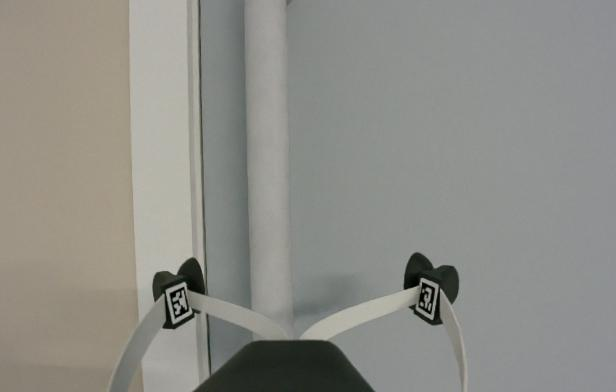

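Call:
move:
  blocking: false
  r2: {"base": {"strafe_m": 0.022}, "joints": {"arm_m": 0.13}, "contact_limits": {"arm_m": 0.2}}

Call:
wait:
  seconds: 1.5
  cameras: ["r2_wrist_camera"]

Call:
wait:
  seconds: 1
  cameras: ["r2_wrist_camera"]

Scene clock: 209.30 s.
move: r2 moving
r1: as last shown
r1.base_tilt: forward=-1.5 right=+1.3
r1.lidar_m: 1.24 1.29 1.61 2.39 2.43 1.69 1.57 1.62 2.14 2.28 1.84 1.28
r1.motor_effort: lift_m=+24(24) arm_m=-4(4) wheel_0=-3(4) wheel_1=-2(2) wheel_2=-1(1)
r1.servo_current: wrist_yaw_rad=39(52) wrist_pitch_rad=46(46) wrist_roll_rad=59(59) gripper_m=39(46)
r1.wrist_depth_mm: - - - - 1060 - - / 1008 - - - 1060 - - / 1008 - - - 1078 - - / 1008 - - - 1078 - - / 1008 - - - 1008 - - / 1025 - 190 - 187 - - / - 141 - 136 182 - -
r2.base_odometry: x=-3.616 y=-1.457 heading=-2.872
r2.turned_by_wheels: +0.000
r2.turned_by_imu: +0.001
r2.base_tilt: forward=-0.7 right=+0.1
r2.lidar_m: 0.57 0.69 0.98 1.87 1.97 2.78 1.74 1.74 2.96 2.34 0.93 0.69
r2.base_status: strafe_m moving
r2.joint_positions: lift_m=+0.890 arm_m=+0.121 wrist_yaw_rad=+0.002 wrist_pitch_rad=+0.001 wrist_roll_rad=+0.000 gripper_m=+0.120
r2.joint_status: arm_m moving
r2.measured_speeds: translate_m=+0.000 strafe_m=+0.020 rotate_rad=+0.002 lift_m=+0.000 arm_m=+0.088 wrist_yaw_rad=+0.000 wrist_pitch_rad=+0.000 wrist_roll_rad=+0.000
r2.motor_effort: lift_m=+21(21) arm_m=+8(11) wheel_0=-5(11) wheel_1=+3(11) wheel_2=-1(3)
r2.servo_current: wrist_yaw_rad=46(59) wrist_pitch_rad=39(46) wrist_roll_rad=46(52) gripper_m=52(52)
r2.contact_limits: arm_m 0.2
r2.hand_pose: x=+0.5810 y=-0.0867 z=+1.0677 quat_wxyz=(+1.000, +0.000, +0.001, +0.001) (m; r2's base frame)
r2.wrist_depth_mm: 317 301 306 230 298 294 291 / 320 303 309 230 300 297 293 / 322 304 310 232 303 298 293 / 325 319 312 235 304 300 294 / 325 322 315 237 306 300 297 / 330 325 307 232 307 303 300 / 330 312 309 - 310 304 300
pictures: none

Scene clock: 209.80 s.
earlier move: r2 done
r1.base_odometry: x=-0.794 y=+1.495 heading=-2.454
r1.turned_by_wheels: +0.000
r1.turned_by_imu: +0.000
r1.base_tilt: forward=-1.6 right=+1.3
r1.lidar_m: 1.25 1.31 1.59 2.40 2.45 1.69 1.56 1.61 2.13 2.30 1.82 1.28
r1.base_status: not commanded
r1.joint_positions: lift_m=+0.670 arm_m=+0.000 wrist_yaw_rad=+0.002 wrist_pitch_rad=+0.002 wrist_roll_rad=+0.000 gripper_m=+0.056
r1.joint_status: not commanded
r1.measured_speeds: all 0
r1.motor_effort: lift_m=+24(24) arm_m=-4(4) wheel_0=-4(4) wheel_1=-2(2) wheel_2=-1(1)
r1.servo_current: wrist_yaw_rad=59(59) wrist_pitch_rad=46(52) wrist_roll_rad=52(59) gripper_m=39(52)
r1.hand_pose: x=+0.4595 y=-0.0868 z=+0.8472 quat_wxyz=(+1.000, +0.000, +0.001, +0.001) (m; r1's base frame)
r1.wrist_depth_mm: - - - - 1078 - - / 991 - - - 1060 - - / 1008 - - - 1078 - - / 1008 - - - 1060 - - / 1025 - - - 991 - - / 1025 - 190 - 187 - - / - 141 - 137 182 - -
r2.base_odometry: x=-3.616 y=-1.458 heading=-2.872
r2.turned_by_wheels: +0.000
r2.turned_by_imu: +0.000
r2.base_tilt: forward=-0.6 right=+0.0
r2.lidar_m: 0.59 0.70 0.98 1.88 1.97 2.78 1.76 1.75 2.97 2.35 0.92 0.68
r2.base_status: done
r2.joint_positions: lift_m=+0.890 arm_m=+0.130 wrist_yaw_rad=+0.002 wrist_pitch_rad=+0.001 wrist_roll_rad=+0.000 gripper_m=+0.120
r2.joint_status: all done
r2.measured_speeds: all 0
r2.motor_effort: lift_m=+21(21) arm_m=+7(12) wheel_0=+0(11) wheel_1=+2(11) wheel_2=+0(3)
r2.servo_current: wrist_yaw_rad=59(59) wrist_pitch_rad=39(46) wrist_roll_rad=39(72) gripper_m=52(52)
r2.contact_limits: arm_m 0.2
r2.hand_pose: x=+0.5893 y=-0.0867 z=+1.0677 quat_wxyz=(+1.000, +0.000, +0.001, +0.001) (m; r2's base frame)
r2.wrist_depth_mm: 309 289 298 221 289 286 283 / 309 291 300 222 291 287 283 / 310 293 301 223 294 290 286 / 314 296 303 223 294 289 289 / 314 296 304 224 297 291 289 / 317 298 296 224 297 294 291 / 320 314 298 - 300 296 293
wait: 0.50 of 1.5 s (r2 has come to rest)
pictures: r2_wrist_camera
Images, in order (width x height): r2_wrist_camera 616x392.

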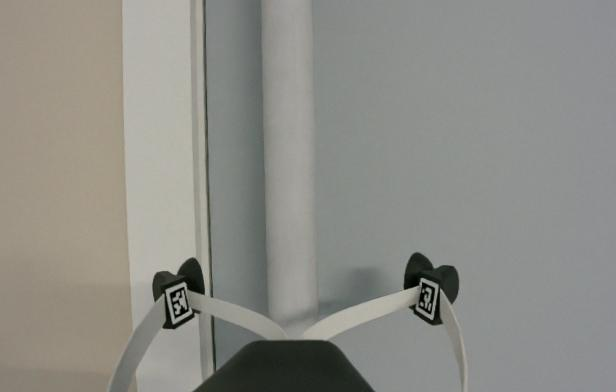

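Scene clock: 210.80 s.
r1.base_odometry: x=-0.794 y=+1.495 heading=-2.454
r1.turned_by_wheels: +0.000
r1.turned_by_imu: +0.000
r1.base_tilt: forward=-1.6 right=+1.3
r1.lidar_m: 1.25 1.31 1.62 2.38 2.43 1.69 1.58 1.62 2.14 2.31 1.84 1.27
r1.base_status: not commanded
r1.joint_positions: lift_m=+0.670 arm_m=+0.000 wrist_yaw_rad=+0.002 wrist_pitch_rad=+0.002 wrist_roll_rad=+0.000 gripper_m=+0.056
r1.joint_status: not commanded
r1.measured_speeds: all 0
r1.motor_effort: lift_m=+24(24) arm_m=-4(4) wheel_0=-4(4) wheel_1=-2(2) wheel_2=-1(1)
r1.servo_current: wrist_yaw_rad=52(59) wrist_pitch_rad=39(52) wrist_roll_rad=78(59) gripper_m=39(52)
r1.hand_pose: x=+0.4595 y=-0.0868 z=+0.8472 quat_wxyz=(+1.000, +0.000, +0.001, +0.001) (m; r1's base frame)
r1.wrist_depth_mm: - - - - 1078 - - / 1008 - - - 1078 - - / 1008 - - - 1042 - - / 1008 - - - 1060 - - / 1042 - - - 976 - - / 1025 - 190 - 187 - - / - 141 - 137 182 - -
r2.base_odometry: x=-3.616 y=-1.458 heading=-2.872
r2.turned_by_wheels: +0.000
r2.turned_by_imu: +0.000
r2.base_tilt: forward=-0.7 right=+0.0
r2.lidar_m: 0.59 0.69 0.98 1.89 1.98 2.77 1.75 1.75 2.97 2.33 0.95 0.67
r2.base_status: done
r2.joint_positions: lift_m=+0.890 arm_m=+0.130 wrist_yaw_rad=+0.002 wrist_pitch_rad=+0.001 wrist_roll_rad=+0.000 gripper_m=+0.120
r2.joint_status: all done
r2.measured_speeds: all 0
r2.motor_effort: lift_m=+20(21) arm_m=+7(12) wheel_0=-1(11) wheel_1=+2(11) wheel_2=+0(3)
r2.servo_current: wrist_yaw_rad=46(59) wrist_pitch_rad=39(46) wrist_roll_rad=39(72) gripper_m=46(52)
r2.contact_limits: arm_m 0.2
r2.hand_pose: x=+0.5893 y=-0.0867 z=+1.0677 quat_wxyz=(+1.000, +0.000, +0.001, +0.001) (m; r2's base frame)
r2.wrist_depth_mm: 307 290 297 222 289 286 282 / 310 293 298 221 290 286 282 / 314 293 301 222 293 287 285 / 314 296 300 223 294 291 287 / 315 297 304 224 297 291 289 / 319 300 296 224 298 293 290 / 322 314 298 - 298 296 290
wait: 1.00 s; at rest by 0.27 s
pictures: r2_wrist_camera
Images, in order (width x height): r2_wrist_camera 616x392.

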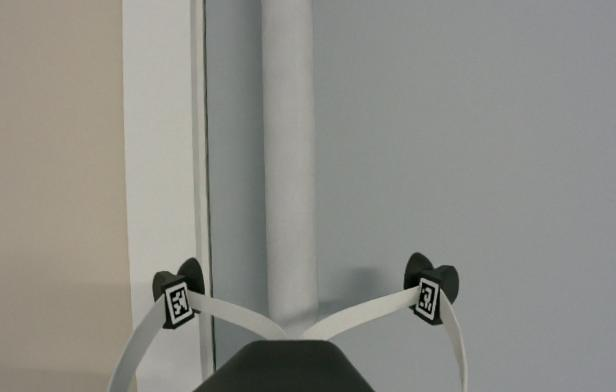

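Call:
move:
  blocking: false
  r2: {"joints": {"arm_m": 0.15}, "contact_limits": {"arm_m": 0.2}}

Call:
wait:
  seconds: 1

Call:
move:
  blocking: false
  r2: {"joints": {"gripper_m": -0.03}}

Call:
wait:
  seconds: 2
  cameras: ["r2_wrist_camera"]

Scene clock: 217.10 s.
move: r2 moving
r1: as last shown
r1.lidar_m: 1.27 1.30 1.60 2.39 2.47 1.66 1.55 1.63 2.15 2.30 1.88 1.29
r1.motor_effort: lift_m=+24(24) arm_m=-4(4) wheel_0=-3(4) wheel_1=-2(2) wheel_2=-1(1)
r1.servo_current: wrist_yaw_rad=52(59) wrist_pitch_rad=39(46) wrist_roll_rad=72(72) gripper_m=46(46)
r1.wrist_depth_mm: - - - - 1060 - - / 1025 - - - 1060 - - / 1008 - - - 1060 - - / 1008 - - - 1060 - - / 1025 - - - 991 - - / 1025 - 190 - 187 - - / - 140 - 137 182 - -
r2.base_odometry: x=-3.616 y=-1.458 heading=-2.872
r2.turned_by_wheels: +0.000
r2.turned_by_imu: +0.000
r2.base_tilt: forward=-0.7 right=+0.0
r2.lidar_m: 0.58 0.69 0.97 1.86 1.93 2.75 1.75 1.73 2.97 2.36 0.90 0.69
r2.base_status: not commanded
r2.joint_positions: lift_m=+0.890 arm_m=+0.150 wrist_yaw_rad=+0.002 wrist_pitch_rad=+0.001 wrist_roll_rad=+0.000 gripper_m=+0.120
r2.joint_status: arm_m moving
r2.measured_speeds: all 0
r2.motor_effort: lift_m=+21(21) arm_m=+10(11) wheel_0=+0(1) wheel_1=+2(2) wheel_2=+0(0)
r2.servo_current: wrist_yaw_rad=46(46) wrist_pitch_rad=39(46) wrist_roll_rad=33(65) gripper_m=52(59)
r2.contact_limits: arm_m 0.2
r2.hand_pose: x=+0.6093 y=-0.0867 z=+1.0677 quat_wxyz=(+1.000, +0.000, +0.001, +0.001) (m; r2's base frame)
r2.wrist_depth_mm: 286 268 278 196 271 266 263 / 287 272 278 201 271 266 265 / 293 274 282 202 273 270 265 / 293 276 283 202 276 270 266 / 294 277 285 203 276 272 268 / 298 278 281 202 276 273 270 / 300 293 282 - 278 277 272
pictures: none

Scene clock: 217.33 s.
earlier move: r2 done
r1.base_odometry: x=-0.794 y=+1.495 heading=-2.454
r1.turned_by_wheels: +0.000
r1.turned_by_imu: +0.000
r1.base_tilt: forward=-1.5 right=+1.3
r1.lidar_m: 1.24 1.31 1.60 2.40 2.44 1.65 1.58 1.61 2.13 2.29 1.85 1.28
r1.base_status: not commanded
r1.joint_positions: lift_m=+0.670 arm_m=+0.000 wrist_yaw_rad=+0.002 wrist_pitch_rad=+0.002 wrist_roll_rad=+0.000 gripper_m=+0.056
r1.joint_status: not commanded
r1.measured_speeds: all 0
r1.motor_effort: lift_m=+24(24) arm_m=-4(4) wheel_0=-3(4) wheel_1=-2(2) wheel_2=-1(1)
r1.servo_current: wrist_yaw_rad=33(59) wrist_pitch_rad=46(46) wrist_roll_rad=72(72) gripper_m=39(46)
r1.hand_pose: x=+0.4595 y=-0.0868 z=+0.8472 quat_wxyz=(+1.000, +0.000, +0.001, +0.001) (m; r1's base frame)
r1.wrist_depth_mm: - - - - 1042 - - / 1025 - - - 1078 - - / 1025 - - - 1060 - - / 1008 - - - 1060 - - / 1025 - - - 991 - - / 1025 - 190 - 187 - - / - 140 - 136 182 - -
r2.base_odometry: x=-3.616 y=-1.458 heading=-2.872
r2.turned_by_wheels: +0.000
r2.turned_by_imu: +0.000
r2.base_tilt: forward=-0.7 right=+0.0
r2.lidar_m: 0.57 0.69 0.98 1.89 1.96 2.77 1.72 1.72 2.99 2.36 0.92 0.67
r2.base_status: not commanded
r2.joint_positions: lift_m=+0.890 arm_m=+0.150 wrist_yaw_rad=+0.002 wrist_pitch_rad=+0.001 wrist_roll_rad=+0.000 gripper_m=+0.120
r2.joint_status: all done
r2.measured_speeds: all 0
r2.motor_effort: lift_m=+21(21) arm_m=+7(11) wheel_0=+0(1) wheel_1=+2(2) wheel_2=+0(1)
r2.servo_current: wrist_yaw_rad=46(52) wrist_pitch_rad=39(46) wrist_roll_rad=39(65) gripper_m=52(59)
r2.contact_limits: arm_m 0.2
r2.hand_pose: x=+0.6093 y=-0.0867 z=+1.0677 quat_wxyz=(+1.000, +0.000, +0.001, +0.001) (m; r2's base frame)
r2.wrist_depth_mm: 287 270 278 196 270 265 262 / 289 272 279 202 273 267 264 / 291 273 282 202 272 270 266 / 293 274 282 202 274 271 266 / 294 276 285 204 277 271 268 / 297 278 283 201 277 273 270 / 298 294 282 - 278 276 271
wait: 0.23 of 1 s (r2 has come to rest)
pictures: none

Scene clock: 217.83 s.
move: r2 moving
r1: as last shown
r1.base_tilt: forward=-1.6 right=+1.3
r1.lidar_m: 1.25 1.30 1.61 2.39 2.46 1.71 1.59 1.62 2.13 2.31 1.85 1.28
r1.motor_effort: lift_m=+24(24) arm_m=-3(4) wheel_0=-4(4) wheel_1=-2(2) wheel_2=-1(1)
r1.servo_current: wrist_yaw_rad=46(52) wrist_pitch_rad=46(46) wrist_roll_rad=33(65) gripper_m=39(46)
r1.wrist_depth_mm: - - - - 1078 - - / 1008 - - - 1078 - - / 1008 - - - 1078 - - / 1008 - - - 1060 - - / 1042 - - - 1008 - - / 1042 - 190 - 187 - - / - 140 - 137 182 - -
r2.base_odometry: x=-3.616 y=-1.458 heading=-2.872
r2.turned_by_wheels: +0.000
r2.turned_by_imu: +0.000
r2.base_tilt: forward=-0.7 right=+0.1
r2.lidar_m: 0.60 0.68 0.99 1.85 2.00 2.79 1.76 1.74 2.96 2.37 0.92 0.68
r2.base_status: not commanded
r2.joint_positions: lift_m=+0.890 arm_m=+0.150 wrist_yaw_rad=+0.002 wrist_pitch_rad=+0.001 wrist_roll_rad=+0.000 gripper_m=+0.106
r2.joint_status: gripper_m moving
r2.measured_speeds: all 0
r2.motor_effort: lift_m=+20(21) arm_m=+7(8) wheel_0=+0(1) wheel_1=+2(2) wheel_2=+0(0)
r2.servo_current: wrist_yaw_rad=39(52) wrist_pitch_rad=39(46) wrist_roll_rad=52(52) gripper_m=130(130)
r2.contact_limits: arm_m 0.2
r2.hand_pose: x=+0.6093 y=-0.0867 z=+1.0677 quat_wxyz=(+1.000, +0.000, +0.001, +0.001) (m; r2's base frame)
r2.wrist_depth_mm: 286 271 277 197 270 265 263 / 290 272 279 201 271 267 264 / 291 272 282 202 273 268 265 / 293 274 283 202 274 271 266 / 296 276 283 204 277 273 268 / 297 278 204 202 200 273 270 / 297 279 282 - 279 274 271
pictures: none

Scene clock: 219.57 s.
earlier move: r2 done
r1.base_odometry: x=-0.794 y=+1.495 heading=-2.454
r1.turned_by_wheels: +0.000
r1.turned_by_imu: +0.000
r1.base_tilt: forward=-1.5 right=+1.3
r1.lidar_m: 1.27 1.29 1.59 2.37 2.44 1.69 1.59 1.62 2.14 2.30 1.85 1.27
r1.base_status: not commanded
r1.joint_positions: lift_m=+0.670 arm_m=+0.000 wrist_yaw_rad=+0.002 wrist_pitch_rad=+0.002 wrist_roll_rad=+0.000 gripper_m=+0.056
r1.joint_status: not commanded
r1.measured_speeds: all 0
r1.motor_effort: lift_m=+24(24) arm_m=-4(4) wheel_0=-4(4) wheel_1=-2(3) wheel_2=-1(1)
r1.servo_current: wrist_yaw_rad=52(72) wrist_pitch_rad=39(46) wrist_roll_rad=33(72) gripper_m=39(46)
r1.hand_pose: x=+0.4595 y=-0.0868 z=+0.8472 quat_wxyz=(+1.000, +0.000, +0.001, +0.001) (m; r1's base frame)
r1.wrist_depth_mm: - - - - 1078 - - / 1025 - - - 1060 - - / 1008 - - - 1060 - - / 1025 - - - 1060 - - / 1025 - - - 991 - - / 1025 - 190 - 187 - - / - 141 - 137 182 - -
r2.base_odometry: x=-3.616 y=-1.458 heading=-2.871
r2.turned_by_wheels: +0.000
r2.turned_by_imu: +0.000
r2.base_tilt: forward=-0.7 right=+0.1
r2.lidar_m: 0.60 0.69 0.98 1.87 1.99 2.81 1.73 1.75 2.99 2.37 0.91 0.69
r2.base_status: not commanded
r2.joint_positions: lift_m=+0.890 arm_m=+0.150 wrist_yaw_rad=+0.005 wrist_pitch_rad=+0.001 wrist_roll_rad=+0.000 gripper_m=-0.028
r2.joint_status: all done
r2.measured_speeds: all 0
r2.motor_effort: lift_m=+21(21) arm_m=-2(8) wheel_0=+0(1) wheel_1=+2(2) wheel_2=+1(1)
r2.servo_current: wrist_yaw_rad=59(59) wrist_pitch_rad=39(46) wrist_roll_rad=46(59) gripper_m=195(397)
r2.contact_limits: arm_m 0.2
r2.hand_pose: x=+0.6097 y=-0.0859 z=+1.0677 quat_wxyz=(+1.000, +0.000, +0.001, +0.003) (m; r2's base frame)
r2.wrist_depth_mm: 290 268 277 200 267 260 256 / 291 271 278 201 270 263 259 / 291 273 278 200 270 265 259 / 294 274 281 200 271 266 262 / 296 277 282 202 272 268 263 / 298 278 183 201 177 268 266 / 300 158 277 - 276 271 267
wait: 1.73 of 2 s (r2 has come to rest)
pictures: r2_wrist_camera
Images, in order (width x height): r2_wrist_camera 616x392.

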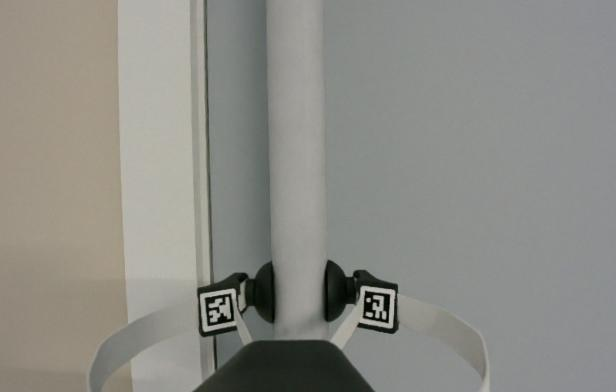

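Call:
move:
  blocking: false
  r2: {"base": {"translate_m": -0.25, "strafe_m": -0.072}, "pace": "slow", "contact_limits": {"translate_m": 0.8}}

Call:
wait:
  seconds: 5
  cameras: ["r2_wrist_camera", "r2_head_camera"]

Scene clock: 248.00 s.
move: r2 moving
r1: as last shown
r1.lidar_m: 1.25 1.30 1.61 2.40 2.47 1.69 1.57 1.63 2.15 2.28 1.86 1.25
r1.motor_effort: lift_m=+24(24) arm_m=-4(4) wheel_0=-3(4) wheel_1=-2(3) wheel_2=-1(1)
r1.servo_current: wrist_yaw_rad=46(59) wrist_pitch_rad=46(46) wrist_roll_rad=33(59) gripper_m=46(46)
r1.wrist_depth_mm: - - - - 1078 - - / 976 - - - 1060 - - / 1025 - - - 1060 - - / 1008 - - - 1078 - - / 1025 - - - 991 - - / 1042 - 190 - 187 - - / - 141 - 137 182 - -
r2.base_odometry: x=-3.605 y=-1.451 heading=-2.871
r2.turned_by_wheels: +0.000
r2.turned_by_imu: +0.001
r2.base_tilt: forward=-0.6 right=+0.0
r2.lidar_m: 0.61 0.71 1.01 1.88 2.00 2.76 1.75 1.70 2.95 2.41 0.97 0.69
r2.base_status: translate_m moving; strafe_m moving
r2.joint_positions: lift_m=+0.890 arm_m=+0.150 wrist_yaw_rad=+0.005 wrist_pitch_rad=+0.001 wrist_roll_rad=+0.000 gripper_m=-0.028
r2.joint_status: not commanded
r2.measured_speeds: translate_m=-0.050 strafe_m=-0.014 rotate_rad=-0.002 lift_m=+0.000 arm_m=+0.000 wrist_yaw_rad=+0.000 wrist_pitch_rad=+0.000 wrist_roll_rad=+0.000
r2.motor_effort: lift_m=+21(21) arm_m=-3(4) wheel_0=+0(7) wheel_1=-8(9) wheel_2=+16(18)
r2.servo_current: wrist_yaw_rad=59(65) wrist_pitch_rad=39(39) wrist_roll_rad=52(59) gripper_m=182(202)
r2.contact_limits: arm_m 0.2; translate_m 0.8
r2.hand_pose: x=+0.6098 y=-0.0858 z=+1.0677 quat_wxyz=(+1.000, +0.000, +0.001, +0.003) (m; r2's base frame)
r2.wrist_depth_mm: 300 281 287 206 277 273 267 / 303 283 290 217 278 274 270 / 304 283 290 216 281 274 271 / 306 286 293 216 283 277 273 / 307 287 293 211 282 278 274 / 310 290 184 209 179 278 277 / 314 151 290 - 286 279 277
pictures: none

Scene clock: 251.33 s.
earlier move: r2 done
r1.base_odometry: x=-0.794 y=+1.495 heading=-2.454
r1.turned_by_wheels: +0.000
r1.turned_by_imu: +0.000
r1.base_tilt: forward=-1.6 right=+1.2
r1.lidar_m: 1.27 1.31 1.60 2.38 2.45 1.68 1.59 1.60 2.13 2.30 1.82 1.26
r1.base_status: not commanded
r1.joint_positions: lift_m=+0.670 arm_m=+0.000 wrist_yaw_rad=+0.002 wrist_pitch_rad=+0.002 wrist_roll_rad=+0.000 gripper_m=+0.056
r1.joint_status: not commanded
r1.measured_speeds: all 0
r1.motor_effort: lift_m=+24(24) arm_m=-4(4) wheel_0=-4(4) wheel_1=-2(3) wheel_2=-1(1)
r1.servo_current: wrist_yaw_rad=52(78) wrist_pitch_rad=39(52) wrist_roll_rad=33(65) gripper_m=46(46)
r1.hand_pose: x=+0.4595 y=-0.0868 z=+0.8472 quat_wxyz=(+1.000, +0.000, +0.001, +0.001) (m; r1's base frame)
r1.wrist_depth_mm: - - - - 1078 - - / 1008 - - - 1060 - - / 1008 - - - 1060 - - / 1008 - - - 1078 - - / 1025 - - - 991 - - / 1025 - 190 - 187 - - / - 140 - 136 182 - -
r2.base_odometry: x=-3.395 y=-1.322 heading=-2.872
r2.turned_by_wheels: -0.001
r2.turned_by_imu: -0.001
r2.base_tilt: forward=-0.7 right=+0.0
r2.lidar_m: 0.82 0.95 1.36 1.94 2.08 2.86 1.51 1.49 2.89 2.78 1.27 0.94
r2.base_status: done
r2.joint_positions: lift_m=+0.890 arm_m=+0.150 wrist_yaw_rad=+0.002 wrist_pitch_rad=+0.001 wrist_roll_rad=+0.000 gripper_m=-0.029
r2.joint_status: not commanded
r2.measured_speeds: all 0
r2.motor_effort: lift_m=+21(21) arm_m=+5(5) wheel_0=-5(8) wheel_1=-4(10) wheel_2=+5(18)
r2.servo_current: wrist_yaw_rad=52(65) wrist_pitch_rad=33(46) wrist_roll_rad=52(59) gripper_m=104(202)
r2.contact_limits: arm_m 0.2; translate_m 0.8
r2.hand_pose: x=+0.6094 y=-0.0867 z=+1.0677 quat_wxyz=(+1.000, +0.000, +0.001, +0.001) (m; r2's base frame)
r2.wrist_depth_mm: - - 512 - - - - / - - 517 - - - - / - - 517 - - - - / - - 521 - - - - / - - 530 - - - - / - - 186 198 171 - - / - - - - - - -
wait: 3.33 of 5 s (r2 has come to rest)
pictures: r2_head_camera, r2_wrist_camera
Images, in order (width x height): r2_head_camera 420x560, r2_wrist_camera 616x392.

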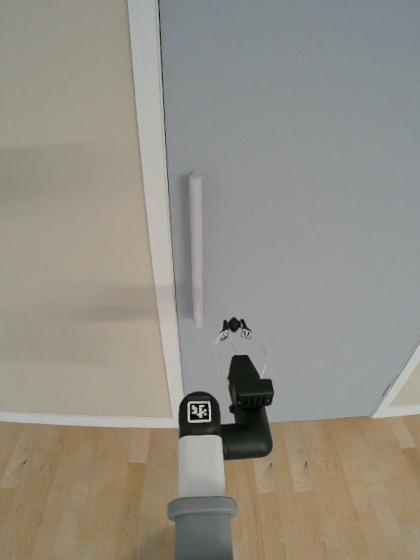

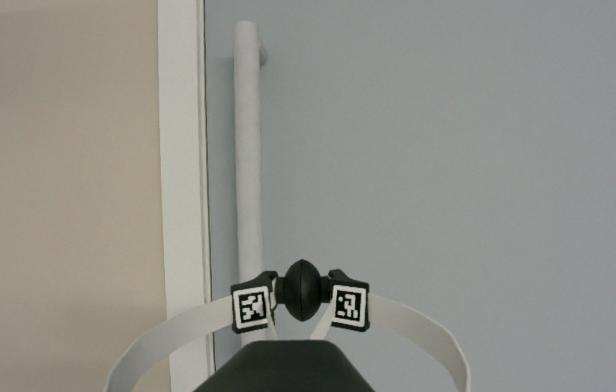

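Call:
move:
  blocking: false
  r2: {"base": {"translate_m": 0.2, "strafe_m": 0.062}, "joints": {"gripper_m": 0.12}, "contact_limits": {"translate_m": 0.3}}

Call:
wait:
  seconds: 3
  cameras: ["r2_wrist_camera"]

Scene clock: 261.33 s.
move: r2 moving
r1: as last shown
r1.base_tilt: forward=-1.6 right=+1.3
r1.lidar_m: 1.26 1.30 1.61 2.40 2.45 1.69 1.58 1.64 2.13 2.29 1.85 1.27
r1.servo_current: wrist_yaw_rad=59(65) wrist_pitch_rad=46(46) wrist_roll_rad=39(52) gripper_m=39(39)
r1.wrist_depth_mm: - - - - 1060 - - / 1008 - - - 1042 - - / 1008 - - - 1060 - - / 1042 - - - 1060 - - / 1008 - - - 1008 - - / 1025 - 190 - 187 - - / - 140 - 137 181 - -
r2.base_odometry: x=-3.422 y=-1.339 heading=-2.872
r2.turned_by_wheels: +0.000
r2.turned_by_imu: +0.001
r2.base_tilt: forward=-0.7 right=+0.1
r2.lidar_m: 0.79 0.90 1.30 1.93 2.02 2.87 1.53 1.54 2.87 2.79 1.23 0.90
r2.base_status: translate_m moving; strafe_m moving
r2.joint_positions: lift_m=+0.890 arm_m=+0.150 wrist_yaw_rad=+0.002 wrist_pitch_rad=+0.001 wrist_roll_rad=+0.000 gripper_m=-0.003
r2.joint_status: gripper_m moving
r2.measured_speeds: translate_m=+0.120 strafe_m=+0.039 rotate_rad=-0.005 lift_m=+0.000 arm_m=+0.000 wrist_yaw_rad=+0.000 wrist_pitch_rad=+0.000 wrist_roll_rad=+0.000
r2.motor_effort: lift_m=+21(21) arm_m=+5(5) wheel_0=+6(7) wheel_1=+9(11) wheel_2=-10(13)
r2.servo_current: wrist_yaw_rad=33(52) wrist_pitch_rad=39(46) wrist_roll_rad=46(52) gripper_m=98(98)
r2.contact_limits: arm_m 0.2; translate_m 0.3
r2.hand_pose: x=+0.6094 y=-0.0867 z=+1.0677 quat_wxyz=(+1.000, +0.000, +0.001, +0.001) (m; r2's base frame)
r2.wrist_depth_mm: - - 484 - - - - / - 492 484 - - - - / - 496 492 - - - - / - - 492 - - - - / - - 496 - - - - / - - 187 192 175 - - / - 121 - - - - -
pictures: none

Scene clock: 263.07 s.
earlier move: r2 done
r1.base_odometry: x=-0.794 y=+1.495 heading=-2.454
r1.turned_by_wheels: +0.000
r1.turned_by_imu: +0.000
r1.base_tilt: forward=-1.6 right=+1.3
r1.lidar_m: 1.25 1.30 1.58 2.41 2.47 1.69 1.58 1.63 2.16 2.29 1.86 1.25
r1.base_status: not commanded
r1.joint_positions: lift_m=+0.670 arm_m=+0.000 wrist_yaw_rad=+0.002 wrist_pitch_rad=+0.002 wrist_roll_rad=+0.000 gripper_m=+0.056
r1.joint_status: not commanded
r1.measured_speeds: all 0
r1.motor_effort: lift_m=+24(24) arm_m=-3(4) wheel_0=-3(4) wheel_1=-2(3) wheel_2=-1(1)
r1.servo_current: wrist_yaw_rad=39(65) wrist_pitch_rad=39(52) wrist_roll_rad=65(65) gripper_m=39(52)
r1.hand_pose: x=+0.4595 y=-0.0868 z=+0.8472 quat_wxyz=(+1.000, +0.000, +0.001, +0.001) (m; r1's base frame)
r1.wrist_depth_mm: - - - - 1060 - - / 1008 - - - 1060 - - / 1008 - - - 1078 - - / 1025 - - - 1098 - - / 1008 - - - 976 - - / 1008 - 190 - 187 - - / - 141 - 137 182 - -
r2.base_odometry: x=-3.571 y=-1.435 heading=-2.871
r2.turned_by_wheels: +0.000
r2.turned_by_imu: +0.001
r2.base_tilt: forward=-0.7 right=+0.1
r2.lidar_m: 0.64 0.74 1.03 1.90 1.98 2.80 1.71 1.69 2.94 2.52 1.01 0.73
r2.base_status: done
r2.joint_positions: lift_m=+0.890 arm_m=+0.150 wrist_yaw_rad=+0.002 wrist_pitch_rad=+0.001 wrist_roll_rad=+0.000 gripper_m=+0.120
r2.joint_status: all done
r2.measured_speeds: all 0
r2.motor_effort: lift_m=+20(21) arm_m=+5(5) wheel_0=+4(10) wheel_1=+2(11) wheel_2=-3(13)
r2.servo_current: wrist_yaw_rad=52(65) wrist_pitch_rad=39(46) wrist_roll_rad=46(59) gripper_m=52(117)
r2.contact_limits: arm_m 0.2; translate_m 0.3
r2.hand_pose: x=+0.6094 y=-0.0867 z=+1.0677 quat_wxyz=(+1.000, +0.000, +0.001, +0.001) (m; r2's base frame)
r2.wrist_depth_mm: 338 320 325 322 317 312 309 / 340 320 329 320 319 314 309 / 343 336 330 324 322 314 312 / 343 338 330 325 322 319 315 / 349 340 332 327 325 320 315 / 347 343 325 253 327 319 317 / 351 345 329 - 329 324 319
wait: 1.73 of 3 s (r2 has come to rest)
pictures: r2_wrist_camera
Images, in order (width x height): r2_wrist_camera 616x392.

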